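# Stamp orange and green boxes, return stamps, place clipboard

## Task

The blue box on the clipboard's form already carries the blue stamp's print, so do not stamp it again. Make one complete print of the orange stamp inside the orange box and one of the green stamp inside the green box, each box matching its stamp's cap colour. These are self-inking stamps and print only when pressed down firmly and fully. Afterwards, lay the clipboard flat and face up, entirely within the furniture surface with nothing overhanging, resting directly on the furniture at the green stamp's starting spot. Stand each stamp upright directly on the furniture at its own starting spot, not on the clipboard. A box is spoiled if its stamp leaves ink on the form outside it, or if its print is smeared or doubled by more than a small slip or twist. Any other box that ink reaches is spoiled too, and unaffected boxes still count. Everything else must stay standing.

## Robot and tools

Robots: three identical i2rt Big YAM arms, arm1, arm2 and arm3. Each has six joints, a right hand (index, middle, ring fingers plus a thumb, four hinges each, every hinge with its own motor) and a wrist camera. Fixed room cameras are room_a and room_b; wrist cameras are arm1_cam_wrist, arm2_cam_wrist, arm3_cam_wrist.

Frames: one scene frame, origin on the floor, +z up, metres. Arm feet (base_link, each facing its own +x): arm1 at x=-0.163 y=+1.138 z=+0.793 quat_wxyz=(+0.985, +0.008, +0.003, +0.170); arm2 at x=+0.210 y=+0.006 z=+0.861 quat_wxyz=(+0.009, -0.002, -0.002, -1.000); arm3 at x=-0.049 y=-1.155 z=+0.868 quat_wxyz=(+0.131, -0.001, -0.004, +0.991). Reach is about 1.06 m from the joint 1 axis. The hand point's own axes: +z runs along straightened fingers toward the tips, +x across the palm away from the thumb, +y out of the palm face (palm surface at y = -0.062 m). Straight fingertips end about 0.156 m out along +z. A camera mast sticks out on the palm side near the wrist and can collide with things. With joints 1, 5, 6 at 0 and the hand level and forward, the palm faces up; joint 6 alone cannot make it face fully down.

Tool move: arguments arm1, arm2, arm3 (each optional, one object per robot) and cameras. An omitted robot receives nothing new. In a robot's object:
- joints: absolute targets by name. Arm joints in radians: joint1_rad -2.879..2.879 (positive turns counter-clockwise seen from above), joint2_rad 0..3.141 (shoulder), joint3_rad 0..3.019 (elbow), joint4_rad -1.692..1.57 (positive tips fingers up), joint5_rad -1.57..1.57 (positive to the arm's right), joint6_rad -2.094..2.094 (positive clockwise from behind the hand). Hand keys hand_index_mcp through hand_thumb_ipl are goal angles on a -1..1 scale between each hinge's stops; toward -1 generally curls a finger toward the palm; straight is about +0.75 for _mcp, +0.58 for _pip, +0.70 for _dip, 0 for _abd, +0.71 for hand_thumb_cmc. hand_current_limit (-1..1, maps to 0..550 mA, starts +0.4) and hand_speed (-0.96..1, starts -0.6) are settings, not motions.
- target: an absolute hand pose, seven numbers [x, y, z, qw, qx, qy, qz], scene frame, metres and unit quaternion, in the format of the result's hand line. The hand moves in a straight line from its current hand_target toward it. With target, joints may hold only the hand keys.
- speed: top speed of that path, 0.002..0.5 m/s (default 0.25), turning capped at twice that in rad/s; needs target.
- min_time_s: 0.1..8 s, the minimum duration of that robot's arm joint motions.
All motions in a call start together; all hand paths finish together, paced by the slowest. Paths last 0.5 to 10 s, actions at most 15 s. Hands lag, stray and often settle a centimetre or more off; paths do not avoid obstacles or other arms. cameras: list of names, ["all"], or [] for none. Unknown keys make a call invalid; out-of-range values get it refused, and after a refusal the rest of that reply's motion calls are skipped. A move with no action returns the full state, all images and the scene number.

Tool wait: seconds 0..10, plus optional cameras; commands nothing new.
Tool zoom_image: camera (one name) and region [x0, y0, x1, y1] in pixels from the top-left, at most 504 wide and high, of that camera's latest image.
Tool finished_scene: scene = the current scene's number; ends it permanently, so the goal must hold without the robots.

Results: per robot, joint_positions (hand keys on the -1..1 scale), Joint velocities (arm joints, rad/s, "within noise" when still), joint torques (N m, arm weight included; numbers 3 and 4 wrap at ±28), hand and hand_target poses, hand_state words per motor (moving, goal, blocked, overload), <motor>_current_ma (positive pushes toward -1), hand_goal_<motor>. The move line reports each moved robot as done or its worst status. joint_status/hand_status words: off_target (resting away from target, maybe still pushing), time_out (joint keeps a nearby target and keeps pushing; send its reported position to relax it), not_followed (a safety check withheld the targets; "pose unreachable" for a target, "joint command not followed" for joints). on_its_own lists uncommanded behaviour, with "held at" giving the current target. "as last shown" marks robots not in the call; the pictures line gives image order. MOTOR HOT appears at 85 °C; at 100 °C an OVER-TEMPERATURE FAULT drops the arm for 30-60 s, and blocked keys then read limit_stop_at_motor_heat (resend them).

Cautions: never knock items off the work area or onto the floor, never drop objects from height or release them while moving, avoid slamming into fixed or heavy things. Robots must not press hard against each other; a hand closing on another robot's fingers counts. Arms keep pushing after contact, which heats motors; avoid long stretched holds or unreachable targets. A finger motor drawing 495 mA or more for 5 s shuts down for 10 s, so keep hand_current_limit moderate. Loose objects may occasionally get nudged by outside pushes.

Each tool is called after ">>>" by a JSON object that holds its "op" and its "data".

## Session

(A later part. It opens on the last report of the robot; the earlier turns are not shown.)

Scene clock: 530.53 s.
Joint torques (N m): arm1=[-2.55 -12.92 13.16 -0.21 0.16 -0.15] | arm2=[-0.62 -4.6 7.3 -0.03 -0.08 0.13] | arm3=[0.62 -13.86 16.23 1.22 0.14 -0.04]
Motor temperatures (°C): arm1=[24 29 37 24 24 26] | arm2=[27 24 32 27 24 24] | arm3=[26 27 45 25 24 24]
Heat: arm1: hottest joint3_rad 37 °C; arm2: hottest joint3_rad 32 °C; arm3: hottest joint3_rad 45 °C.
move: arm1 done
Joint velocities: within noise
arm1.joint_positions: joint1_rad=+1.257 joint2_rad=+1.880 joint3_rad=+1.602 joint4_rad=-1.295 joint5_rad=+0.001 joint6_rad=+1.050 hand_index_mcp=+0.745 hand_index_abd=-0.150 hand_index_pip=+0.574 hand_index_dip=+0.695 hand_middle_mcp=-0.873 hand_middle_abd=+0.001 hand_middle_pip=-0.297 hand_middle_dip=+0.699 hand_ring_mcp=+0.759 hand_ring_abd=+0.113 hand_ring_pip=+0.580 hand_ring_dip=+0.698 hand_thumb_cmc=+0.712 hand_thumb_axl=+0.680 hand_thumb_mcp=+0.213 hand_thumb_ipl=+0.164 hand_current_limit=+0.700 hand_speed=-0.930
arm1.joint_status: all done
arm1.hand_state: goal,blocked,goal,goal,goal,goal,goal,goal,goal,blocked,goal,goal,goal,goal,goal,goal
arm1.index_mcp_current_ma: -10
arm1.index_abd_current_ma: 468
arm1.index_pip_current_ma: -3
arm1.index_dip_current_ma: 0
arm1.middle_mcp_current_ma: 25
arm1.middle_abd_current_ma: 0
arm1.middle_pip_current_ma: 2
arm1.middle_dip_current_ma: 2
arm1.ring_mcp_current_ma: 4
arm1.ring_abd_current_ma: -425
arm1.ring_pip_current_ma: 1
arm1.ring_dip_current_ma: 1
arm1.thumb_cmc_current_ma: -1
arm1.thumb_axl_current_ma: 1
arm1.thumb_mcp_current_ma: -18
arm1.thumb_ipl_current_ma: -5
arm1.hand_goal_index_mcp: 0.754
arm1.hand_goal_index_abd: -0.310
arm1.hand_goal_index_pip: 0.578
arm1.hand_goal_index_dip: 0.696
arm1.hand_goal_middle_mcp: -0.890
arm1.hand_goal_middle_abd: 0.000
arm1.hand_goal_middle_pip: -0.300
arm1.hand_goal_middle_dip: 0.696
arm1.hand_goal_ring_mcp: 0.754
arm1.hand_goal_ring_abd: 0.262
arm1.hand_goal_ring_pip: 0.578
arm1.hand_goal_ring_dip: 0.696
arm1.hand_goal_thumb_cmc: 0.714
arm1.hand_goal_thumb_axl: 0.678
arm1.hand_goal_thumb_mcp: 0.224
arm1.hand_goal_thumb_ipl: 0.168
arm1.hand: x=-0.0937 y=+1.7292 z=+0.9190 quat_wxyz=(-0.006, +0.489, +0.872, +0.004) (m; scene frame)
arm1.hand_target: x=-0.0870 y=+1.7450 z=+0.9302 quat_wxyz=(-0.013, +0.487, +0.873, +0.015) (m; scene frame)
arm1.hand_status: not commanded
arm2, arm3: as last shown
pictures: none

>>> {"op": "move", "data": {"arm1": {"joints": {"joint2_rad": 1.905, "joint3_rad": 1.588, "joint4_rad": -1.254}, "min_time_s": 2.5}, "cameras": ["arm1_cam_wrist"]}}

>>> {"op": "zoom_image", "data": {"camera": "arm1_cam_wrist", "region": [220, 0, 400, 150]}}

Scene clock: 533.47 s.
Joint torques (N m): arm1=[-2.55 -12.75 8.65 0.75 0.17 -0.21] | arm2=[-0.62 -4.6 7.3 -0.05 -0.08 0.12] | arm3=[0.56 -13.8 16.23 1.21 0.14 -0.04]
Motor temperatures (°C): arm1=[24 29 37 24 24 26] | arm2=[27 24 32 27 24 24] | arm3=[26 27 46 25 24 24]
Heat: arm1: hottest joint3_rad 37 °C; arm2: hottest joint3_rad 32 °C; arm3: hottest joint3_rad 46 °C.
move: arm1 done
Joint velocities: within noise
arm1.joint_positions: joint1_rad=+1.257 joint2_rad=+1.888 joint3_rad=+1.587 joint4_rad=-1.267 joint5_rad=+0.000 joint6_rad=+1.050 hand_index_mcp=+0.748 hand_index_abd=-0.150 hand_index_pip=+0.574 hand_index_dip=+0.695 hand_middle_mcp=-0.873 hand_middle_abd=+0.001 hand_middle_pip=-0.297 hand_middle_dip=+0.699 hand_ring_mcp=+0.761 hand_ring_abd=+0.113 hand_ring_pip=+0.581 hand_ring_dip=+0.698 hand_thumb_cmc=+0.712 hand_thumb_axl=+0.680 hand_thumb_mcp=+0.213 hand_thumb_ipl=+0.164 hand_current_limit=+0.700 hand_speed=-0.930
arm1.joint_status: all done
arm1.hand_state: goal,blocked,goal,goal,goal,goal,goal,goal,goal,blocked,goal,goal,goal,goal,goal,goal
arm1.index_mcp_current_ma: -6
arm1.index_abd_current_ma: 468
arm1.index_pip_current_ma: -3
arm1.index_dip_current_ma: 0
arm1.middle_mcp_current_ma: 25
arm1.middle_abd_current_ma: 0
arm1.middle_pip_current_ma: 2
arm1.middle_dip_current_ma: 2
arm1.ring_mcp_current_ma: 6
arm1.ring_abd_current_ma: -425
arm1.ring_pip_current_ma: 2
arm1.ring_dip_current_ma: 1
arm1.thumb_cmc_current_ma: -1
arm1.thumb_axl_current_ma: 1
arm1.thumb_mcp_current_ma: -18
arm1.thumb_ipl_current_ma: -5
arm1.hand_goal_index_mcp: 0.754
arm1.hand_goal_index_abd: -0.310
arm1.hand_goal_index_pip: 0.578
arm1.hand_goal_index_dip: 0.696
arm1.hand_goal_middle_mcp: -0.890
arm1.hand_goal_middle_abd: 0.000
arm1.hand_goal_middle_pip: -0.300
arm1.hand_goal_middle_dip: 0.696
arm1.hand_goal_ring_mcp: 0.754
arm1.hand_goal_ring_abd: 0.262
arm1.hand_goal_ring_pip: 0.578
arm1.hand_goal_ring_dip: 0.696
arm1.hand_goal_thumb_cmc: 0.714
arm1.hand_goal_thumb_axl: 0.678
arm1.hand_goal_thumb_mcp: 0.224
arm1.hand_goal_thumb_ipl: 0.168
arm1.hand: x=-0.0939 y=+1.7310 z=+0.9096 quat_wxyz=(-0.008, +0.489, +0.872, +0.006) (m; scene frame)
arm1.hand_target: x=-0.0871 y=+1.7346 z=+0.9005 quat_wxyz=(-0.007, +0.487, +0.873, +0.004) (m; scene frame)
arm1.hand_status: not commanded
arm2, arm3: as last shown
pictures: arm1_cam_wrist
Images, in order (width x height): arm1_cam_wrist 672x504.

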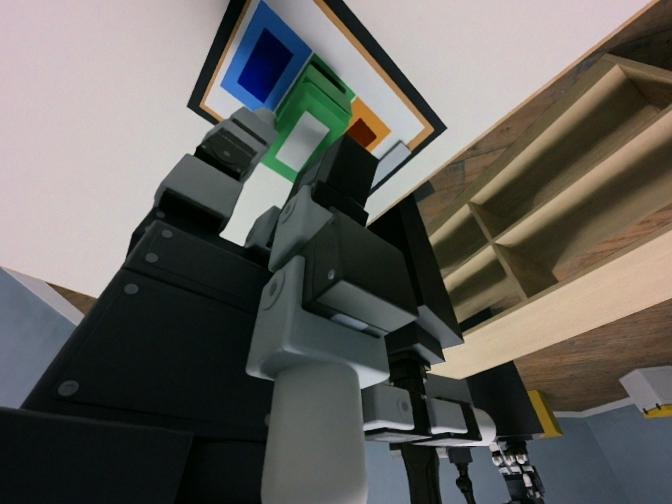

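Scaled by 2.800 from the camera's 672x504 image, which has a finer 960x720 frame.

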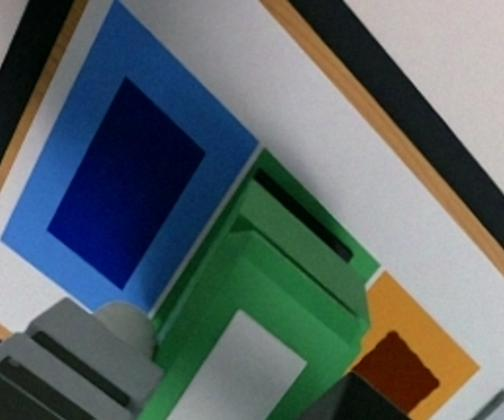

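>>> {"op": "move", "data": {"arm1": {"joints": {"joint2_rad": 1.910, "joint3_rad": 1.576, "joint4_rad": -1.242}, "min_time_s": 1}}}

Scene clock: 535.30 s.
Joint torques (N m): arm1=[-2.49 -12.45 8.02 1.07 0.17 -0.2] | arm2=[-0.56 -4.54 7.32 -0.05 -0.08 0.13] | arm3=[0.56 -13.86 16.23 1.22 0.14 -0.04]
Motor temperatures (°C): arm1=[24 29 37 24 24 26] | arm2=[27 24 32 27 24 24] | arm3=[26 27 46 25 24 24]
Heat: arm1: hottest joint3_rad 37 °C; arm2: hottest joint3_rad 32 °C; arm3: hottest joint3_rad 46 °C.
move: arm1 done
Joint velocities: within noise
arm1.joint_positions: joint1_rad=+1.257 joint2_rad=+1.888 joint3_rad=+1.583 joint4_rad=-1.261 joint5_rad=+0.000 joint6_rad=+1.050 hand_index_mcp=+0.751 hand_index_abd=-0.151 hand_index_pip=+0.576 hand_index_dip=+0.695 hand_middle_mcp=-0.873 hand_middle_abd=+0.001 hand_middle_pip=-0.297 hand_middle_dip=+0.699 hand_ring_mcp=+0.760 hand_ring_abd=+0.113 hand_ring_pip=+0.582 hand_ring_dip=+0.698 hand_thumb_cmc=+0.712 hand_thumb_axl=+0.680 hand_thumb_mcp=+0.213 hand_thumb_ipl=+0.164 hand_current_limit=+0.700 hand_speed=-0.930
arm1.joint_status: all done
arm1.hand_state: goal,blocked,goal,goal,goal,goal,goal,goal,goal,blocked,goal,goal,goal,goal,goal,goal
arm1.index_mcp_current_ma: -2
arm1.index_abd_current_ma: 467
arm1.index_pip_current_ma: -1
arm1.index_dip_current_ma: 0
arm1.middle_mcp_current_ma: 25
arm1.middle_abd_current_ma: 0
arm1.middle_pip_current_ma: 2
arm1.middle_dip_current_ma: 2
arm1.ring_mcp_current_ma: 6
arm1.ring_abd_current_ma: -425
arm1.ring_pip_current_ma: 2
arm1.ring_dip_current_ma: 1
arm1.thumb_cmc_current_ma: -1
arm1.thumb_axl_current_ma: 1
arm1.thumb_mcp_current_ma: -18
arm1.thumb_ipl_current_ma: -5
arm1.hand_goal_index_mcp: 0.754
arm1.hand_goal_index_abd: -0.310
arm1.hand_goal_index_pip: 0.578
arm1.hand_goal_index_dip: 0.696
arm1.hand_goal_middle_mcp: -0.890
arm1.hand_goal_middle_abd: 0.000
arm1.hand_goal_middle_pip: -0.300
arm1.hand_goal_middle_dip: 0.696
arm1.hand_goal_ring_mcp: 0.754
arm1.hand_goal_ring_abd: 0.262
arm1.hand_goal_ring_pip: 0.578
arm1.hand_goal_ring_dip: 0.696
arm1.hand_goal_thumb_cmc: 0.714
arm1.hand_goal_thumb_axl: 0.678
arm1.hand_goal_thumb_mcp: 0.224
arm1.hand_goal_thumb_ipl: 0.168
arm1.hand: x=-0.0939 y=+1.7309 z=+0.9080 quat_wxyz=(-0.008, +0.489, +0.872, +0.007) (m; scene frame)
arm1.hand_target: x=-0.0871 y=+1.7332 z=+0.8931 quat_wxyz=(-0.006, +0.487, +0.873, +0.002) (m; scene frame)
arm1.hand_status: not commanded
arm2, arm3: as last shown
pictures: none

>>> {"op": "move", "data": {"arm1": {"joints": {"hand_index_abd": 0.08, "hand_ring_abd": -0.08}}, "cameras": ["arm1_cam_wrist"]}}

>>> {"op": "zoom_image", "data": {"camera": "arm1_cam_wrist", "region": [220, 0, 400, 150]}}

Scene clock: 537.23 s.
Joint torques (N m): arm1=[-2.43 -12.34 8.55 0.64 0.17 -0.21] | arm2=[-0.62 -4.6 7.3 -0.03 -0.08 0.12] | arm3=[0.56 -13.8 16.23 1.21 0.14 -0.04]
Motor temperatures (°C): arm1=[24 29 37 24 24 26] | arm2=[27 24 32 27 24 24] | arm3=[26 27 46 25 24 24]
Heat: arm1: hottest joint3_rad 37 °C; arm2: hottest joint3_rad 32 °C; arm3: hottest joint3_rad 46 °C.
move: arm1 done
Joint velocities: within noise
arm1.joint_positions: joint1_rad=+1.257 joint2_rad=+1.888 joint3_rad=+1.577 joint4_rad=-1.251 joint5_rad=+0.000 joint6_rad=+1.050 hand_index_mcp=+0.753 hand_index_abd=+0.077 hand_index_pip=+0.577 hand_index_dip=+0.695 hand_middle_mcp=-0.873 hand_middle_abd=+0.001 hand_middle_pip=-0.297 hand_middle_dip=+0.699 hand_ring_mcp=+0.755 hand_ring_abd=-0.076 hand_ring_pip=+0.580 hand_ring_dip=+0.698 hand_thumb_cmc=+0.712 hand_thumb_axl=+0.680 hand_thumb_mcp=+0.213 hand_thumb_ipl=+0.164 hand_current_limit=+0.700 hand_speed=-0.930
arm1.joint_status: all done
arm1.hand_state: goal,goal,goal,goal,goal,goal,goal,goal,goal,goal,goal,goal,goal,goal,goal,goal
arm1.index_mcp_current_ma: -1
arm1.index_abd_current_ma: -2
arm1.index_pip_current_ma: -1
arm1.index_dip_current_ma: 0
arm1.middle_mcp_current_ma: 25
arm1.middle_abd_current_ma: 0
arm1.middle_pip_current_ma: 2
arm1.middle_dip_current_ma: 2
arm1.ring_mcp_current_ma: 1
arm1.ring_abd_current_ma: 3
arm1.ring_pip_current_ma: 1
arm1.ring_dip_current_ma: 1
arm1.thumb_cmc_current_ma: -1
arm1.thumb_axl_current_ma: 1
arm1.thumb_mcp_current_ma: -18
arm1.thumb_ipl_current_ma: -5
arm1.hand_goal_index_mcp: 0.754
arm1.hand_goal_index_abd: 0.080
arm1.hand_goal_index_pip: 0.578
arm1.hand_goal_index_dip: 0.696
arm1.hand_goal_middle_mcp: -0.890
arm1.hand_goal_middle_abd: 0.000
arm1.hand_goal_middle_pip: -0.300
arm1.hand_goal_middle_dip: 0.696
arm1.hand_goal_ring_mcp: 0.754
arm1.hand_goal_ring_abd: -0.080
arm1.hand_goal_ring_pip: 0.578
arm1.hand_goal_ring_dip: 0.696
arm1.hand_goal_thumb_cmc: 0.714
arm1.hand_goal_thumb_axl: 0.678
arm1.hand_goal_thumb_mcp: 0.224
arm1.hand_goal_thumb_ipl: 0.168
arm1.hand: x=-0.0935 y=+1.7310 z=+0.9056 quat_wxyz=(-0.009, +0.489, +0.872, +0.008) (m; scene frame)
arm1.hand_target: x=-0.0870 y=+1.7332 z=+0.8931 quat_wxyz=(-0.006, +0.487, +0.873, +0.002) (m; scene frame)
arm1.hand_status: not commanded
arm2, arm3: as last shown
pictures: arm1_cam_wrist
Images, in order (width x height): arm1_cam_wrist 672x504.

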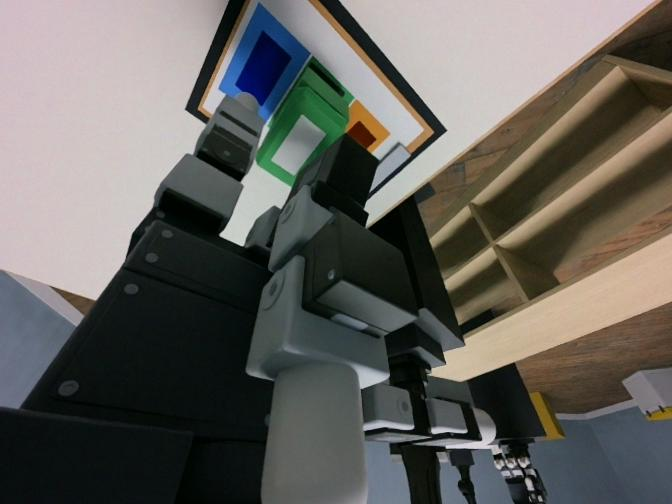

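Scaled by 2.800 from the camera's 672x504 image, which has a finer 960x720 frame.

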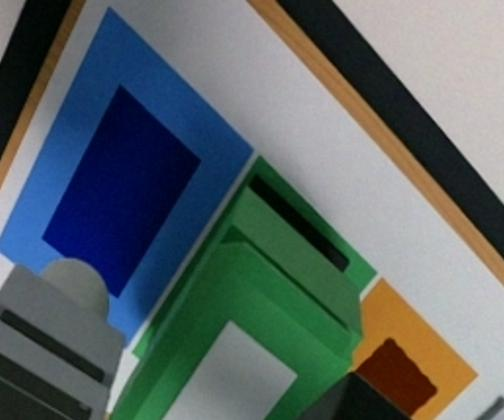

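>>> {"op": "move", "data": {"arm1": {"joints": {"joint2_rad": 1.838, "joint3_rad": 1.760, "joint4_rad": -1.449}, "min_time_s": 3}, "cameras": ["arm1_cam_wrist"]}}

Scene clock: 541.47 s.
Joint torques (N m): arm1=[-2.49 -14.92 12.72 -0.21 0.17 -0.2] | arm2=[-0.56 -4.6 7.3 -0.03 -0.09 0.13] | arm3=[0.62 -13.8 16.24 1.21 0.14 -0.04]
Motor temperatures (°C): arm1=[24 29 37 24 24 26] | arm2=[27 24 32 27 24 24] | arm3=[26 27 46 25 24 24]
Heat: arm1: hottest joint3_rad 37 °C; arm2: hottest joint3_rad 32 °C; arm3: hottest joint3_rad 46 °C.
move: arm1 done
Joint velocities: within noise
arm1.joint_positions: joint1_rad=+1.257 joint2_rad=+1.856 joint3_rad=+1.717 joint4_rad=-1.441 joint5_rad=+0.000 joint6_rad=+1.050 hand_index_mcp=+0.753 hand_index_abd=+0.077 hand_index_pip=+0.577 hand_index_dip=+0.695 hand_middle_mcp=-0.873 hand_middle_abd=+0.001 hand_middle_pip=-0.297 hand_middle_dip=+0.699 hand_ring_mcp=+0.755 hand_ring_abd=-0.076 hand_ring_pip=+0.580 hand_ring_dip=+0.698 hand_thumb_cmc=+0.712 hand_thumb_axl=+0.680 hand_thumb_mcp=+0.213 hand_thumb_ipl=+0.164 hand_current_limit=+0.700 hand_speed=-0.930
arm1.joint_status: all done
arm1.hand_state: goal,goal,goal,goal,goal,goal,goal,goal,goal,goal,goal,goal,goal,goal,goal,goal
arm1.index_mcp_current_ma: -1
arm1.index_abd_current_ma: -2
arm1.index_pip_current_ma: -1
arm1.index_dip_current_ma: 0
arm1.middle_mcp_current_ma: 25
arm1.middle_abd_current_ma: 0
arm1.middle_pip_current_ma: 2
arm1.middle_dip_current_ma: 2
arm1.ring_mcp_current_ma: 0
arm1.ring_abd_current_ma: 2
arm1.ring_pip_current_ma: 1
arm1.ring_dip_current_ma: 1
arm1.thumb_cmc_current_ma: -1
arm1.thumb_axl_current_ma: 1
arm1.thumb_mcp_current_ma: -18
arm1.thumb_ipl_current_ma: -5
arm1.hand_goal_index_mcp: 0.754
arm1.hand_goal_index_abd: 0.080
arm1.hand_goal_index_pip: 0.578
arm1.hand_goal_index_dip: 0.696
arm1.hand_goal_middle_mcp: -0.890
arm1.hand_goal_middle_abd: 0.000
arm1.hand_goal_middle_pip: -0.300
arm1.hand_goal_middle_dip: 0.696
arm1.hand_goal_ring_mcp: 0.754
arm1.hand_goal_ring_abd: -0.080
arm1.hand_goal_ring_pip: 0.578
arm1.hand_goal_ring_dip: 0.696
arm1.hand_goal_thumb_cmc: 0.714
arm1.hand_goal_thumb_axl: 0.678
arm1.hand_goal_thumb_mcp: 0.224
arm1.hand_goal_thumb_ipl: 0.168
arm1.hand: x=-0.0929 y=+1.7295 z=+0.9752 quat_wxyz=(-0.004, +0.489, +0.872, +0.001) (m; scene frame)
arm1.hand_target: x=-0.0863 y=+1.7390 z=+1.0029 quat_wxyz=(-0.018, +0.487, +0.873, +0.023) (m; scene frame)
arm1.hand_status: not commanded
arm2, arm3: as last shown
pictures: arm1_cam_wrist
Images, in order (width x height): arm1_cam_wrist 672x504.

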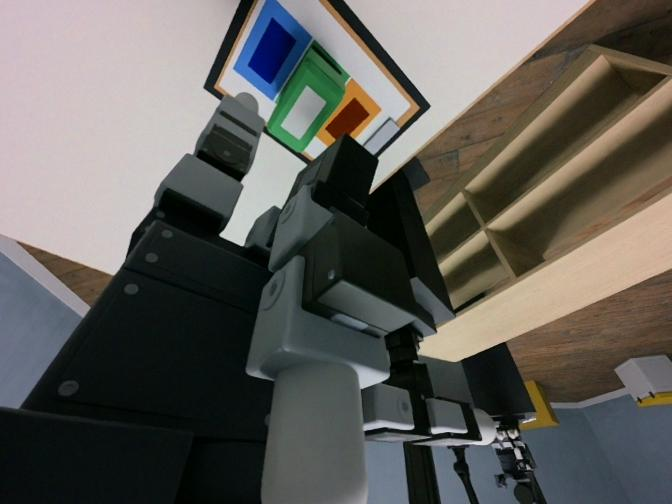

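>>> {"op": "zoom_image", "data": {"camera": "arm1_cam_wrist", "region": [200, 0, 430, 170]}}

Scaled by 2.191 from the camera's 672x504 image, which has a finer 960x720 frame.

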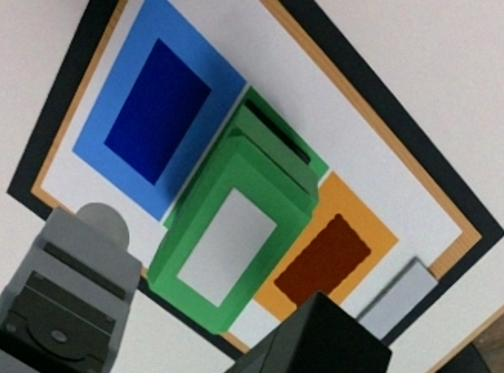

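>>> {"op": "move", "data": {"arm1": {"joints": {"joint1_rad": 1.340, "joint2_rad": 1.815, "joint3_rad": 1.555, "joint4_rad": -1.287, "joint6_rad": 1.1365, "hand_index_mcp": -1, "hand_index_pip": -0.25, "hand_middle_mcp": -1, "hand_middle_pip": -0.3, "hand_ring_mcp": -1, "hand_ring_pip": 0.9, "hand_index_abd": 0, "hand_ring_abd": 0, "hand_speed": -0.8}, "min_time_s": 3}, "cameras": ["arm1_cam_wrist"]}}

Scene clock: 545.27 s.
Joint torques (N m): arm1=[-0.32 -14.86 8.64 0.65 0.29 0.03] | arm2=[-0.62 -4.6 7.32 -0.05 -0.08 0.13] | arm3=[0.62 -13.86 16.24 1.2 0.14 -0.04]
Motor temperatures (°C): arm1=[24 29 37 24 24 26] | arm2=[27 24 32 27 24 24] | arm3=[26 27 46 25 24 24]
Heat: arm1: hottest joint3_rad 37 °C; arm2: hottest joint3_rad 32 °C; arm3: hottest joint3_rad 46 °C.
move: arm1 off_target
Joint velocities: within noise
arm1.joint_positions: joint1_rad=+1.328 joint2_rad=+1.836 joint3_rad=+1.556 joint4_rad=-1.297 joint5_rad=+0.000 joint6_rad=+1.119 hand_index_mcp=-0.983 hand_index_abd=+0.003 hand_index_pip=-0.247 hand_index_dip=+0.695 hand_middle_mcp=-0.974 hand_middle_abd=+0.001 hand_middle_pip=-0.296 hand_middle_dip=+0.699 hand_ring_mcp=-0.980 hand_ring_abd=-0.003 hand_ring_pip=+0.900 hand_ring_dip=+0.698 hand_thumb_cmc=+0.712 hand_thumb_axl=+0.680 hand_thumb_mcp=+0.213 hand_thumb_ipl=+0.164 hand_current_limit=+0.700 hand_speed=-0.800
arm1.joint_status: hand_middle_mcp off_target (ended at -0.974, target -1.000); hand_ring_mcp off_target (ended at -0.980, target -1.000); the others done
arm1.hand_state: goal,goal,goal,goal,blocked,goal,goal,goal,blocked,goal,goal,goal,goal,goal,goal,goal
arm1.index_mcp_current_ma: 24
arm1.index_abd_current_ma: 1
arm1.index_pip_current_ma: 2
arm1.index_dip_current_ma: 0
arm1.middle_mcp_current_ma: 46
arm1.middle_abd_current_ma: 0
arm1.middle_pip_current_ma: 2
arm1.middle_dip_current_ma: 2
arm1.ring_mcp_current_ma: 32
arm1.ring_abd_current_ma: -2
arm1.ring_pip_current_ma: 0
arm1.ring_dip_current_ma: 1
arm1.thumb_cmc_current_ma: -1
arm1.thumb_axl_current_ma: 1
arm1.thumb_mcp_current_ma: -18
arm1.thumb_ipl_current_ma: -5
arm1.hand_goal_index_mcp: -1.000
arm1.hand_goal_index_abd: 0.000
arm1.hand_goal_index_pip: -0.250
arm1.hand_goal_index_dip: 0.696
arm1.hand_goal_middle_mcp: -1.000
arm1.hand_goal_middle_abd: 0.000
arm1.hand_goal_middle_pip: -0.300
arm1.hand_goal_middle_dip: 0.696
arm1.hand_goal_ring_mcp: -1.000
arm1.hand_goal_ring_abd: 0.000
arm1.hand_goal_ring_pip: 0.900
arm1.hand_goal_ring_dip: 0.696
arm1.hand_goal_thumb_cmc: 0.714
arm1.hand_goal_thumb_axl: 0.678
arm1.hand_goal_thumb_mcp: 0.224
arm1.hand_goal_thumb_ipl: 0.168
arm1.hand: x=-0.1322 y=+1.7105 z=+0.9258 quat_wxyz=(-0.005, +0.488, +0.873, +0.002) (m; scene frame)
arm1.hand_target: x=-0.1390 y=+1.7113 z=+0.9373 quat_wxyz=(-0.014, +0.490, +0.871, +0.014) (m; scene frame)
arm1.hand_status: not commanded
arm2.joint_positions: joint1_rad=-1.280 joint2_rad=+1.008 joint3_rad=+0.625 joint4_rad=-1.152 joint5_rad=+0.002 joint6_rad=+0.005 hand_index_mcp=+0.192 hand_index_abd=-0.002 hand_index_pip=-0.117 hand_index_dip=+0.410 hand_middle_mcp=+0.193 hand_middle_abd=-0.002 hand_middle_pip=-0.117 hand_middle_dip=+0.409 hand_ring_mcp=+0.194 hand_ring_abd=-0.002 hand_ring_pip=-0.117 hand_ring_dip=+0.410 hand_thumb_cmc=-0.568 hand_thumb_axl=+0.679 hand_thumb_mcp=+0.220 hand_thumb_ipl=-0.802 hand_current_limit=+0.700 hand_speed=-0.880
arm2.joint_status: not commanded
arm2.hand_state: goal,goal,goal,goal,goal,goal,goal,goal,goal,goal,goal,goal,goal,goal,goal,goal
arm2.index_mcp_current_ma: 58
arm2.index_abd_current_ma: -6
arm2.index_pip_current_ma: 27
arm2.index_dip_current_ma: 12
arm2.middle_mcp_current_ma: 63
arm2.middle_abd_current_ma: -7
arm2.middle_pip_current_ma: 25
arm2.middle_dip_current_ma: 10
arm2.ring_mcp_current_ma: 66
arm2.ring_abd_current_ma: -4
arm2.ring_pip_current_ma: 25
arm2.ring_dip_current_ma: 13
arm2.thumb_cmc_current_ma: 6
arm2.thumb_axl_current_ma: 4
arm2.thumb_mcp_current_ma: -17
arm2.thumb_ipl_current_ma: 10
arm2.hand_goal_index_mcp: 0.178
arm2.hand_goal_index_abd: 0.000
arm2.hand_goal_index_pip: -0.124
arm2.hand_goal_index_dip: 0.406
arm2.hand_goal_middle_mcp: 0.178
arm2.hand_goal_middle_abd: 0.000
arm2.hand_goal_middle_pip: -0.124
arm2.hand_goal_middle_dip: 0.406
arm2.hand_goal_ring_mcp: 0.178
arm2.hand_goal_ring_abd: 0.000
arm2.hand_goal_ring_pip: -0.124
arm2.hand_goal_ring_dip: 0.406
arm2.hand_goal_thumb_cmc: -0.570
arm2.hand_goal_thumb_axl: 0.678
arm2.hand_goal_thumb_mcp: 0.224
arm2.hand_goal_thumb_ipl: -0.804
arm2.hand: x=+0.1345 y=+0.3231 z=+0.9596 quat_wxyz=(+0.004, +0.151, -0.988, -0.016) (m; scene frame)
arm2.hand_target: x=+0.1384 y=+0.3195 z=+0.9586 quat_wxyz=(+0.004, +0.144, -0.989, -0.012) (m; scene frame)
arm2.hand_status: not commanded
arm3.joint_positions: joint1_rad=-0.453 joint2_rad=+1.347 joint3_rad=+1.634 joint4_rad=-0.983 joint5_rad=+0.015 joint6_rad=+1.042 hand_index_mcp=+0.755 hand_index_abd=+0.000 hand_index_pip=+0.577 hand_index_dip=+0.696 hand_middle_mcp=+0.756 hand_middle_abd=+0.000 hand_middle_pip=+0.577 hand_middle_dip=+0.696 hand_ring_mcp=+0.756 hand_ring_abd=+0.000 hand_ring_pip=+0.577 hand_ring_dip=+0.696 hand_thumb_cmc=+0.715 hand_thumb_axl=+0.677 hand_thumb_mcp=+0.225 hand_thumb_ipl=+0.168 hand_current_limit=+0.400 hand_speed=-0.600
arm3.joint_status: not commanded
arm3.hand_state: goal,goal,goal,goal,goal,goal,goal,goal,goal,goal,goal,goal,goal,goal,goal,goal
arm3.index_mcp_current_ma: 2
arm3.index_abd_current_ma: 0
arm3.index_pip_current_ma: 1
arm3.index_dip_current_ma: 0
arm3.middle_mcp_current_ma: 3
arm3.middle_abd_current_ma: 0
arm3.middle_pip_current_ma: 1
arm3.middle_dip_current_ma: 0
arm3.ring_mcp_current_ma: 3
arm3.ring_abd_current_ma: 0
arm3.ring_pip_current_ma: 1
arm3.ring_dip_current_ma: 0
arm3.thumb_cmc_current_ma: 2
arm3.thumb_axl_current_ma: -1
arm3.thumb_mcp_current_ma: -2
arm3.thumb_ipl_current_ma: -1
arm3.hand_goal_index_mcp: 0.754
arm3.hand_goal_index_abd: 0.000
arm3.hand_goal_index_pip: 0.576
arm3.hand_goal_index_dip: 0.696
arm3.hand_goal_middle_mcp: 0.754
arm3.hand_goal_middle_abd: 0.000
arm3.hand_goal_middle_pip: 0.576
arm3.hand_goal_middle_dip: 0.696
arm3.hand_goal_ring_mcp: 0.754
arm3.hand_goal_ring_abd: 0.000
arm3.hand_goal_ring_pip: 0.576
arm3.hand_goal_ring_dip: 0.696
arm3.hand_goal_thumb_cmc: 0.714
arm3.hand_goal_thumb_axl: 0.678
arm3.hand_goal_thumb_mcp: 0.226
arm3.hand_goal_thumb_ipl: 0.168
arm3.hand: x=-0.4257 y=-0.7152 z=+1.3526 quat_wxyz=(-0.339, +0.086, +0.901, +0.256) (m; scene frame)
arm3.hand_target: x=-0.4266 y=-0.7165 z=+1.3735 quat_wxyz=(-0.348, +0.086, +0.896, +0.263) (m; scene frame)
arm3.hand_status: not commanded
pictures: arm1_cam_wrist
Images, in order (width x height): arm1_cam_wrist 672x504.

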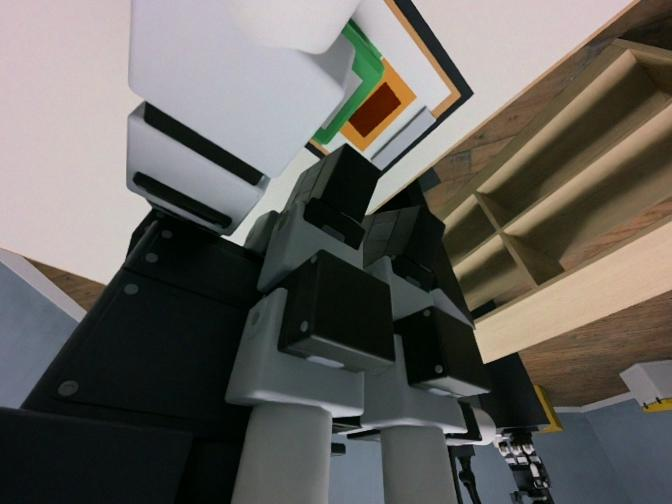

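>>> {"op": "move", "data": {"arm1": {"joints": {"joint2_rad": 1.942, "joint3_rad": 1.424, "joint4_rad": -1.054}, "min_time_s": 4}, "cameras": ["arm1_cam_wrist", "room_a"]}}

Scene clock: 549.80 s.
Joint torques (N m): arm1=[-0.32 -12.63 7.98 0.69 0.28 0.08] | arm2=[-0.56 -4.54 7.31 -0.03 -0.09 0.13] | arm3=[0.56 -13.86 16.23 1.21 0.15 -0.04]
Motor temperatures (°C): arm1=[24 29 37 24 24 26] | arm2=[27 24 32 27 24 24] | arm3=[26 27 46 25 24 24]
Heat: arm1: hottest joint3_rad 37 °C; arm2: hottest joint3_rad 32 °C; arm3: hottest joint3_rad 46 °C.
move: arm1 done
Joint velocities: within noise
arm1.joint_positions: joint1_rad=+1.328 joint2_rad=+1.920 joint3_rad=+1.425 joint4_rad=-1.064 joint5_rad=+0.000 joint6_rad=+1.120 hand_index_mcp=-0.984 hand_index_abd=+0.003 hand_index_pip=-0.247 hand_index_dip=+0.695 hand_middle_mcp=-0.974 hand_middle_abd=+0.001 hand_middle_pip=-0.296 hand_middle_dip=+0.699 hand_ring_mcp=-0.980 hand_ring_abd=-0.003 hand_ring_pip=+0.900 hand_ring_dip=+0.698 hand_thumb_cmc=+0.712 hand_thumb_axl=+0.680 hand_thumb_mcp=+0.213 hand_thumb_ipl=+0.164 hand_current_limit=+0.700 hand_speed=-0.800
arm1.joint_status: all done
arm1.hand_state: goal,goal,goal,goal,blocked,goal,goal,goal,goal,goal,goal,goal,goal,goal,goal,goal
arm1.index_mcp_current_ma: 24
arm1.index_abd_current_ma: 1
arm1.index_pip_current_ma: 2
arm1.index_dip_current_ma: 0
arm1.middle_mcp_current_ma: 46
arm1.middle_abd_current_ma: 0
arm1.middle_pip_current_ma: 2
arm1.middle_dip_current_ma: 2
arm1.ring_mcp_current_ma: 31
arm1.ring_abd_current_ma: -2
arm1.ring_pip_current_ma: 0
arm1.ring_dip_current_ma: 1
arm1.thumb_cmc_current_ma: -1
arm1.thumb_axl_current_ma: 1
arm1.thumb_mcp_current_ma: -18
arm1.thumb_ipl_current_ma: -5
arm1.hand_goal_index_mcp: -1.000
arm1.hand_goal_index_abd: 0.000
arm1.hand_goal_index_pip: -0.250
arm1.hand_goal_index_dip: 0.696
arm1.hand_goal_middle_mcp: -1.000
arm1.hand_goal_middle_abd: 0.000
arm1.hand_goal_middle_pip: -0.300
arm1.hand_goal_middle_dip: 0.696
arm1.hand_goal_ring_mcp: -1.000
arm1.hand_goal_ring_abd: 0.000
arm1.hand_goal_ring_pip: 0.900
arm1.hand_goal_ring_dip: 0.696
arm1.hand_goal_thumb_cmc: 0.714
arm1.hand_goal_thumb_axl: 0.678
arm1.hand_goal_thumb_mcp: 0.224
arm1.hand_goal_thumb_ipl: 0.168
arm1.hand: x=-0.1331 y=+1.7138 z=+0.8351 quat_wxyz=(-0.010, +0.489, +0.872, +0.009) (m; scene frame)
arm1.hand_target: x=-0.1398 y=+1.7127 z=+0.8231 quat_wxyz=(-0.006, +0.490, +0.871, +0.004) (m; scene frame)
arm1.hand_status: not commanded
arm2, arm3: as last shown
pictures: arm1_cam_wrist, room_a
Images, in order (width x height): arm1_cam_wrist 672x504, room_a 672x504.

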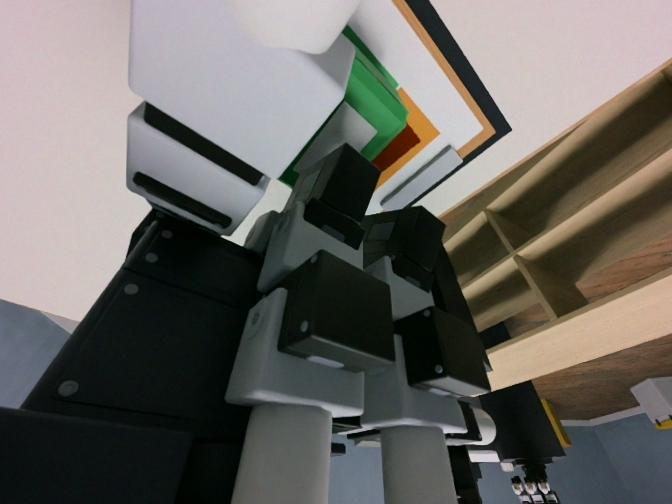

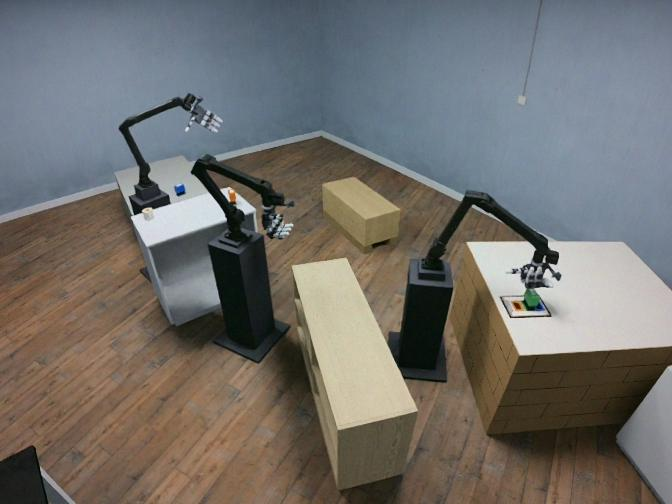

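>>> {"op": "zoom_image", "data": {"camera": "room_a", "region": [490, 240, 580, 330]}}

>>> {"op": "zoom_image", "data": {"camera": "arm1_cam_wrist", "region": [240, 0, 460, 220]}}

Scaled by 5.600 from the camera's 672x504 image, which has a finer 960x720 frame.

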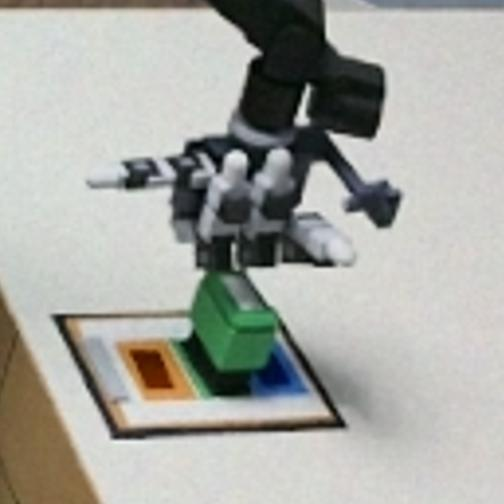

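Scaled by 2.291 from the camera's 672x504 image, which has a finer 960x720 frame.

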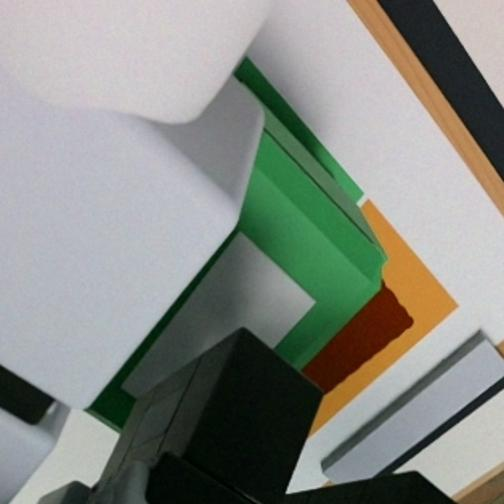

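>>> {"op": "move", "data": {"cameras": ["room_a", "room_b"]}}

>>> {"op": "zoom_image", "data": {"camera": "room_a", "region": [500, 255, 560, 315]}}

>>> {"op": "zoom_image", "data": {"camera": "room_b", "region": [190, 140, 260, 200]}}

Scene clock: 550.47 s.
Joint torques (N m): arm1=[-0.26 -12.34 7.97 0.72 0.28 0.08] | arm2=[-0.56 -4.54 7.3 -0.03 -0.09 0.13] | arm3=[0.62 -13.8 16.23 1.21 0.14 -0.04]
Motor temperatures (°C): arm1=[24 29 36 24 24 26] | arm2=[27 24 32 27 24 24] | arm3=[26 27 46 25 24 24]
Heat: arm1: hottest joint3_rad 36 °C; arm2: hottest joint3_rad 32 °C; arm3: hottest joint3_rad 46 °C.
Joint velocities: within noise
arm1.joint_positions: joint1_rad=+1.328 joint2_rad=+1.920 joint3_rad=+1.425 joint4_rad=-1.064 joint5_rad=+0.000 joint6_rad=+1.120 hand_index_mcp=-0.984 hand_index_abd=+0.003 hand_index_pip=-0.247 hand_index_dip=+0.695 hand_middle_mcp=-0.974 hand_middle_abd=+0.001 hand_middle_pip=-0.296 hand_middle_dip=+0.699 hand_ring_mcp=-0.980 hand_ring_abd=-0.003 hand_ring_pip=+0.900 hand_ring_dip=+0.698 hand_thumb_cmc=+0.712 hand_thumb_axl=+0.680 hand_thumb_mcp=+0.213 hand_thumb_ipl=+0.164 hand_current_limit=+0.700 hand_speed=-0.800
arm1.joint_status: all done
arm1.hand_state: goal,goal,goal,goal,blocked,goal,goal,goal,goal,goal,goal,goal,goal,goal,goal,goal
arm1.index_mcp_current_ma: 24
arm1.index_abd_current_ma: 1
arm1.index_pip_current_ma: 2
arm1.index_dip_current_ma: 0
arm1.middle_mcp_current_ma: 46
arm1.middle_abd_current_ma: 0
arm1.middle_pip_current_ma: 2
arm1.middle_dip_current_ma: 2
arm1.ring_mcp_current_ma: 31
arm1.ring_abd_current_ma: -2
arm1.ring_pip_current_ma: 0
arm1.ring_dip_current_ma: 1
arm1.thumb_cmc_current_ma: -1
arm1.thumb_axl_current_ma: 1
arm1.thumb_mcp_current_ma: -18
arm1.thumb_ipl_current_ma: -5
arm1.hand_goal_index_mcp: -1.000
arm1.hand_goal_index_abd: 0.000
arm1.hand_goal_index_pip: -0.250
arm1.hand_goal_index_dip: 0.696
arm1.hand_goal_middle_mcp: -1.000
arm1.hand_goal_middle_abd: 0.000
arm1.hand_goal_middle_pip: -0.300
arm1.hand_goal_middle_dip: 0.696
arm1.hand_goal_ring_mcp: -1.000
arm1.hand_goal_ring_abd: 0.000
arm1.hand_goal_ring_pip: 0.900
arm1.hand_goal_ring_dip: 0.696
arm1.hand_goal_thumb_cmc: 0.714
arm1.hand_goal_thumb_axl: 0.678
arm1.hand_goal_thumb_mcp: 0.224
arm1.hand_goal_thumb_ipl: 0.168
arm1.hand: x=-0.1331 y=+1.7138 z=+0.8351 quat_wxyz=(-0.010, +0.489, +0.872, +0.009) (m; scene frame)
arm1.hand_target: x=-0.1398 y=+1.7127 z=+0.8231 quat_wxyz=(-0.006, +0.490, +0.871, +0.004) (m; scene frame)
arm1.hand_status: not commanded
arm2.joint_positions: joint1_rad=-1.280 joint2_rad=+1.008 joint3_rad=+0.625 joint4_rad=-1.152 joint5_rad=+0.002 joint6_rad=+0.005 hand_index_mcp=+0.192 hand_index_abd=-0.002 hand_index_pip=-0.117 hand_index_dip=+0.410 hand_middle_mcp=+0.193 hand_middle_abd=-0.002 hand_middle_pip=-0.117 hand_middle_dip=+0.409 hand_ring_mcp=+0.194 hand_ring_abd=-0.002 hand_ring_pip=-0.117 hand_ring_dip=+0.410 hand_thumb_cmc=-0.568 hand_thumb_axl=+0.679 hand_thumb_mcp=+0.220 hand_thumb_ipl=-0.802 hand_current_limit=+0.700 hand_speed=-0.880
arm2.joint_status: not commanded
arm2.hand_state: goal,goal,goal,goal,goal,goal,goal,goal,goal,goal,goal,goal,goal,goal,goal,goal
arm2.index_mcp_current_ma: 58
arm2.index_abd_current_ma: -6
arm2.index_pip_current_ma: 27
arm2.index_dip_current_ma: 12
arm2.middle_mcp_current_ma: 63
arm2.middle_abd_current_ma: -7
arm2.middle_pip_current_ma: 25
arm2.middle_dip_current_ma: 10
arm2.ring_mcp_current_ma: 66
arm2.ring_abd_current_ma: -4
arm2.ring_pip_current_ma: 25
arm2.ring_dip_current_ma: 13
arm2.thumb_cmc_current_ma: 6
arm2.thumb_axl_current_ma: 4
arm2.thumb_mcp_current_ma: -17
arm2.thumb_ipl_current_ma: 10
arm2.hand_goal_index_mcp: 0.178
arm2.hand_goal_index_abd: 0.000
arm2.hand_goal_index_pip: -0.124
arm2.hand_goal_index_dip: 0.406
arm2.hand_goal_middle_mcp: 0.178
arm2.hand_goal_middle_abd: 0.000
arm2.hand_goal_middle_pip: -0.124
arm2.hand_goal_middle_dip: 0.406
arm2.hand_goal_ring_mcp: 0.178
arm2.hand_goal_ring_abd: 0.000
arm2.hand_goal_ring_pip: -0.124
arm2.hand_goal_ring_dip: 0.406
arm2.hand_goal_thumb_cmc: -0.570
arm2.hand_goal_thumb_axl: 0.678
arm2.hand_goal_thumb_mcp: 0.224
arm2.hand_goal_thumb_ipl: -0.804
arm2.hand: x=+0.1345 y=+0.3231 z=+0.9596 quat_wxyz=(+0.004, +0.151, -0.988, -0.016) (m; scene frame)
arm2.hand_target: x=+0.1384 y=+0.3195 z=+0.9586 quat_wxyz=(+0.004, +0.144, -0.989, -0.012) (m; scene frame)
arm2.hand_status: not commanded
arm3.joint_positions: joint1_rad=-0.453 joint2_rad=+1.347 joint3_rad=+1.634 joint4_rad=-0.983 joint5_rad=+0.015 joint6_rad=+1.042 hand_index_mcp=+0.755 hand_index_abd=+0.000 hand_index_pip=+0.577 hand_index_dip=+0.696 hand_middle_mcp=+0.756 hand_middle_abd=+0.000 hand_middle_pip=+0.577 hand_middle_dip=+0.696 hand_ring_mcp=+0.756 hand_ring_abd=+0.000 hand_ring_pip=+0.577 hand_ring_dip=+0.696 hand_thumb_cmc=+0.715 hand_thumb_axl=+0.677 hand_thumb_mcp=+0.225 hand_thumb_ipl=+0.168 hand_current_limit=+0.400 hand_speed=-0.600
arm3.joint_status: not commanded
arm3.hand_state: goal,goal,goal,goal,goal,goal,goal,goal,goal,goal,goal,goal,goal,goal,goal,goal
arm3.index_mcp_current_ma: 2
arm3.index_abd_current_ma: 0
arm3.index_pip_current_ma: 1
arm3.index_dip_current_ma: 0
arm3.middle_mcp_current_ma: 3
arm3.middle_abd_current_ma: 0
arm3.middle_pip_current_ma: 1
arm3.middle_dip_current_ma: 0
arm3.ring_mcp_current_ma: 3
arm3.ring_abd_current_ma: 0
arm3.ring_pip_current_ma: 1
arm3.ring_dip_current_ma: 0
arm3.thumb_cmc_current_ma: 2
arm3.thumb_axl_current_ma: -1
arm3.thumb_mcp_current_ma: -2
arm3.thumb_ipl_current_ma: -1
arm3.hand_goal_index_mcp: 0.754
arm3.hand_goal_index_abd: 0.000
arm3.hand_goal_index_pip: 0.576
arm3.hand_goal_index_dip: 0.696
arm3.hand_goal_middle_mcp: 0.754
arm3.hand_goal_middle_abd: 0.000
arm3.hand_goal_middle_pip: 0.576
arm3.hand_goal_middle_dip: 0.696
arm3.hand_goal_ring_mcp: 0.754
arm3.hand_goal_ring_abd: 0.000
arm3.hand_goal_ring_pip: 0.576
arm3.hand_goal_ring_dip: 0.696
arm3.hand_goal_thumb_cmc: 0.714
arm3.hand_goal_thumb_axl: 0.678
arm3.hand_goal_thumb_mcp: 0.226
arm3.hand_goal_thumb_ipl: 0.168
arm3.hand: x=-0.4257 y=-0.7152 z=+1.3526 quat_wxyz=(-0.339, +0.086, +0.901, +0.256) (m; scene frame)
arm3.hand_target: x=-0.4266 y=-0.7165 z=+1.3735 quat_wxyz=(-0.348, +0.086, +0.896, +0.263) (m; scene frame)
arm3.hand_status: not commanded
pictures: room_a, room_b
Images, in order (width x height): room_a 672x504, room_b 672x504.

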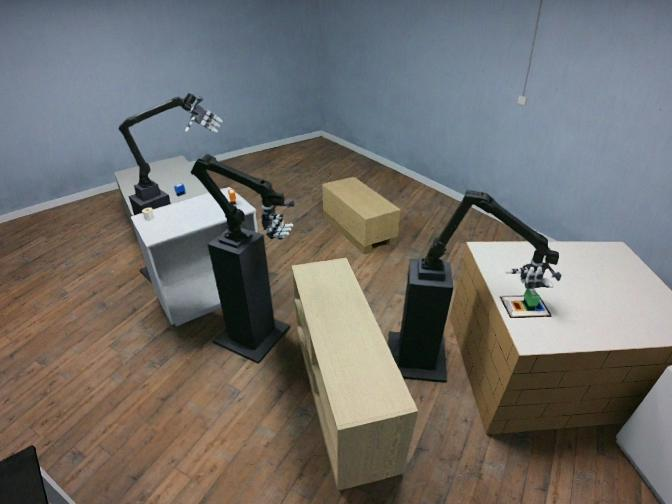

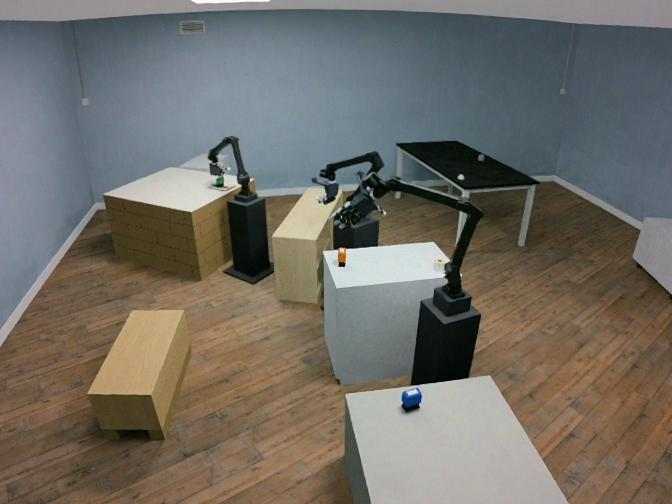

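Scaled by 8.400 from the camera's 672x504 image, which has a finer 960x720 frame.

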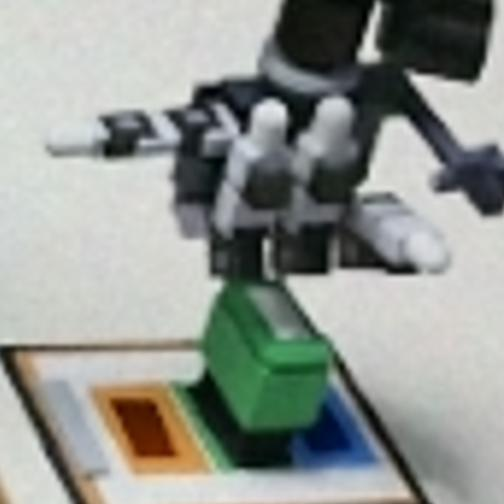

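Scaled by 7.200 from the camera's 672x504 image, which has a finer 960x720 frame.

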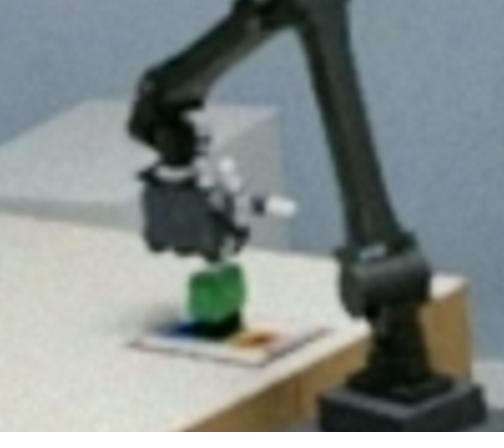

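>>> {"op": "move", "data": {"arm1": {"joints": {"joint2_rad": 1.966, "joint3_rad": 1.408, "joint4_rad": -1.020}, "min_time_s": 2}}}

Scene clock: 553.80 s.
Joint torques (N m): arm1=[-0.32 -12.16 7.75 0.69 0.29 0.08] | arm2=[-0.62 -4.54 7.3 -0.03 -0.08 0.13] | arm3=[0.56 -13.8 16.23 1.21 0.14 -0.04]
Motor temperatures (°C): arm1=[24 29 36 24 24 26] | arm2=[27 24 32 27 24 24] | arm3=[26 27 46 25 24 24]
Heat: arm1: hottest joint3_rad 36 °C; arm2: hottest joint3_rad 32 °C; arm3: hottest joint3_rad 46 °C.
move: arm1 done
Joint velocities: within noise
arm1.joint_positions: joint1_rad=+1.328 joint2_rad=+1.942 joint3_rad=+1.409 joint4_rad=-1.029 joint5_rad=+0.000 joint6_rad=+1.120 hand_index_mcp=-0.984 hand_index_abd=+0.003 hand_index_pip=-0.247 hand_index_dip=+0.695 hand_middle_mcp=-0.974 hand_middle_abd=+0.001 hand_middle_pip=-0.296 hand_middle_dip=+0.699 hand_ring_mcp=-0.980 hand_ring_abd=-0.003 hand_ring_pip=+0.900 hand_ring_dip=+0.698 hand_thumb_cmc=+0.712 hand_thumb_axl=+0.680 hand_thumb_mcp=+0.213 hand_thumb_ipl=+0.164 hand_current_limit=+0.700 hand_speed=-0.800
arm1.joint_status: all done
arm1.hand_state: goal,goal,goal,goal,blocked,goal,goal,goal,goal,goal,goal,goal,goal,goal,goal,goal
arm1.index_mcp_current_ma: 24
arm1.index_abd_current_ma: 1
arm1.index_pip_current_ma: 2
arm1.index_dip_current_ma: 0
arm1.middle_mcp_current_ma: 46
arm1.middle_abd_current_ma: 0
arm1.middle_pip_current_ma: 2
arm1.middle_dip_current_ma: 2
arm1.ring_mcp_current_ma: 31
arm1.ring_abd_current_ma: -2
arm1.ring_pip_current_ma: 0
arm1.ring_dip_current_ma: 1
arm1.thumb_cmc_current_ma: -1
arm1.thumb_axl_current_ma: 1
arm1.thumb_mcp_current_ma: -18
arm1.thumb_ipl_current_ma: -5
arm1.hand_goal_index_mcp: -1.000
arm1.hand_goal_index_abd: 0.000
arm1.hand_goal_index_pip: -0.250
arm1.hand_goal_index_dip: 0.696
arm1.hand_goal_middle_mcp: -1.000
arm1.hand_goal_middle_abd: 0.000
arm1.hand_goal_middle_pip: -0.300
arm1.hand_goal_middle_dip: 0.696
arm1.hand_goal_ring_mcp: -1.000
arm1.hand_goal_ring_abd: 0.000
arm1.hand_goal_ring_pip: 0.900
arm1.hand_goal_ring_dip: 0.696
arm1.hand_goal_thumb_cmc: 0.714
arm1.hand_goal_thumb_axl: 0.678
arm1.hand_goal_thumb_mcp: 0.224
arm1.hand_goal_thumb_ipl: 0.168
arm1.hand: x=-0.1331 y=+1.7136 z=+0.8183 quat_wxyz=(-0.009, +0.489, +0.872, +0.008) (m; scene frame)
arm1.hand_target: x=-0.1398 y=+1.7116 z=+0.8051 quat_wxyz=(-0.005, +0.490, +0.872, +0.002) (m; scene frame)
arm1.hand_status: not commanded
arm2, arm3: as last shown
pictures: none

>>> {"op": "move", "data": {"arm1": {"joints": {"joint2_rad": 2.006, "joint3_rad": 1.386, "joint4_rad": -1.012}, "min_time_s": 1.5}}}

Scene clock: 555.67 s.
Joint torques (N m): arm1=[-0.32 -10.23 6.3 0.62 0.29 0.07] | arm2=[-0.56 -4.54 7.3 -0.02 -0.09 0.12] | arm3=[0.62 -13.86 16.21 1.2 0.14 -0.04]
Motor temperatures (°C): arm1=[24 29 36 24 24 26] | arm2=[27 24 32 27 24 24] | arm3=[26 27 46 25 24 24]
Heat: arm1: hottest joint3_rad 36 °C; arm2: hottest joint3_rad 32 °C; arm3: hottest joint3_rad 46 °C.
move: arm1 done
Joint velocities: within noise
arm1.joint_positions: joint1_rad=+1.328 joint2_rad=+1.955 joint3_rad=+1.403 joint4_rad=-1.020 joint5_rad=+0.000 joint6_rad=+1.121 hand_index_mcp=-0.984 hand_index_abd=+0.003 hand_index_pip=-0.247 hand_index_dip=+0.695 hand_middle_mcp=-0.982 hand_middle_abd=+0.001 hand_middle_pip=-0.287 hand_middle_dip=+0.701 hand_ring_mcp=-0.981 hand_ring_abd=-0.003 hand_ring_pip=+0.900 hand_ring_dip=+0.698 hand_thumb_cmc=+0.712 hand_thumb_axl=+0.680 hand_thumb_mcp=+0.213 hand_thumb_ipl=+0.164 hand_current_limit=+0.700 hand_speed=-0.800
arm1.joint_status: all done
arm1.hand_state: goal,goal,goal,goal,goal,goal,goal,goal,goal,goal,goal,goal,goal,goal,goal,goal
arm1.index_mcp_current_ma: 23
arm1.index_abd_current_ma: 1
arm1.index_pip_current_ma: 2
arm1.index_dip_current_ma: 0
arm1.middle_mcp_current_ma: 28
arm1.middle_abd_current_ma: 0
arm1.middle_pip_current_ma: 16
arm1.middle_dip_current_ma: 4
arm1.ring_mcp_current_ma: 30
arm1.ring_abd_current_ma: -2
arm1.ring_pip_current_ma: 0
arm1.ring_dip_current_ma: 1
arm1.thumb_cmc_current_ma: -1
arm1.thumb_axl_current_ma: 1
arm1.thumb_mcp_current_ma: -18
arm1.thumb_ipl_current_ma: -5
arm1.hand_goal_index_mcp: -1.000
arm1.hand_goal_index_abd: 0.000
arm1.hand_goal_index_pip: -0.250
arm1.hand_goal_index_dip: 0.696
arm1.hand_goal_middle_mcp: -1.000
arm1.hand_goal_middle_abd: 0.000
arm1.hand_goal_middle_pip: -0.300
arm1.hand_goal_middle_dip: 0.696
arm1.hand_goal_ring_mcp: -1.000
arm1.hand_goal_ring_abd: 0.000
arm1.hand_goal_ring_pip: 0.900
arm1.hand_goal_ring_dip: 0.696
arm1.hand_goal_thumb_cmc: 0.714
arm1.hand_goal_thumb_axl: 0.678
arm1.hand_goal_thumb_mcp: 0.224
arm1.hand_goal_thumb_ipl: 0.168
arm1.hand: x=-0.1332 y=+1.7113 z=+0.8090 quat_wxyz=(-0.006, +0.489, +0.872, +0.004) (m; scene frame)
arm1.hand_target: x=-0.1385 y=+1.6982 z=+0.7762 quat_wxyz=(+0.011, +0.490, +0.871, -0.020) (m; scene frame)
arm1.hand_status: not commanded
arm2, arm3: as last shown
pictures: none

>>> {"op": "move", "data": {"arm1": {"joints": {"joint2_rad": 2.053, "joint3_rad": 1.357, "joint4_rad": -1.004}, "min_time_s": 1.5}}}

Scene clock: 557.70 s.
Joint torques (N m): arm1=[-0.32 -9 4.74 0.17 0.16 0.08] | arm2=[-0.62 -4.54 7.28 -0.02 -0.08 0.12] | arm3=[0.56 -13.86 16.23 1.2 0.15 -0.04]
Motor temperatures (°C): arm1=[24 29 36 24 24 26] | arm2=[27 24 32 27 24 24] | arm3=[26 27 46 25 24 24]
Heat: arm1: hottest joint3_rad 36 °C; arm2: hottest joint3_rad 32 °C; arm3: hottest joint3_rad 46 °C.
move: arm1 done
Joint velocities: within noise
arm1.joint_positions: joint1_rad=+1.328 joint2_rad=+1.982 joint3_rad=+1.389 joint4_rad=-1.002 joint5_rad=+0.004 joint6_rad=+1.121 hand_index_mcp=-0.984 hand_index_abd=+0.003 hand_index_pip=-0.247 hand_index_dip=+0.695 hand_middle_mcp=-0.991 hand_middle_abd=+0.001 hand_middle_pip=-0.277 hand_middle_dip=+0.706 hand_ring_mcp=-0.981 hand_ring_abd=-0.003 hand_ring_pip=+0.900 hand_ring_dip=+0.698 hand_thumb_cmc=+0.712 hand_thumb_axl=+0.680 hand_thumb_mcp=+0.213 hand_thumb_ipl=+0.164 hand_current_limit=+0.700 hand_speed=-0.800
arm1.joint_status: all done
arm1.hand_state: goal,goal,goal,goal,goal,goal,blocked,goal,goal,goal,goal,goal,goal,goal,goal,goal
arm1.index_mcp_current_ma: 23
arm1.index_abd_current_ma: 1
arm1.index_pip_current_ma: 2
arm1.index_dip_current_ma: 0
arm1.middle_mcp_current_ma: 10
arm1.middle_abd_current_ma: 0
arm1.middle_pip_current_ma: 36
arm1.middle_dip_current_ma: 11
arm1.ring_mcp_current_ma: 30
arm1.ring_abd_current_ma: -2
arm1.ring_pip_current_ma: 0
arm1.ring_dip_current_ma: 1
arm1.thumb_cmc_current_ma: -1
arm1.thumb_axl_current_ma: 1
arm1.thumb_mcp_current_ma: -18
arm1.thumb_ipl_current_ma: -5
arm1.hand_goal_index_mcp: -1.000
arm1.hand_goal_index_abd: 0.000
arm1.hand_goal_index_pip: -0.250
arm1.hand_goal_index_dip: 0.696
arm1.hand_goal_middle_mcp: -1.000
arm1.hand_goal_middle_abd: 0.000
arm1.hand_goal_middle_pip: -0.300
arm1.hand_goal_middle_dip: 0.696
arm1.hand_goal_ring_mcp: -1.000
arm1.hand_goal_ring_abd: 0.000
arm1.hand_goal_ring_pip: 0.900
arm1.hand_goal_ring_dip: 0.696
arm1.hand_goal_thumb_cmc: 0.714
arm1.hand_goal_thumb_axl: 0.678
arm1.hand_goal_thumb_mcp: 0.224
arm1.hand_goal_thumb_ipl: 0.168
arm1.hand: x=-0.1322 y=+1.7064 z=+0.7905 quat_wxyz=(+0.002, +0.489, +0.872, -0.004) (m; scene frame)
arm1.hand_target: x=-0.1365 y=+1.6789 z=+0.7429 quat_wxyz=(+0.031, +0.490, +0.870, -0.048) (m; scene frame)
arm1.hand_status: not commanded
arm2, arm3: as last shown
pictures: none


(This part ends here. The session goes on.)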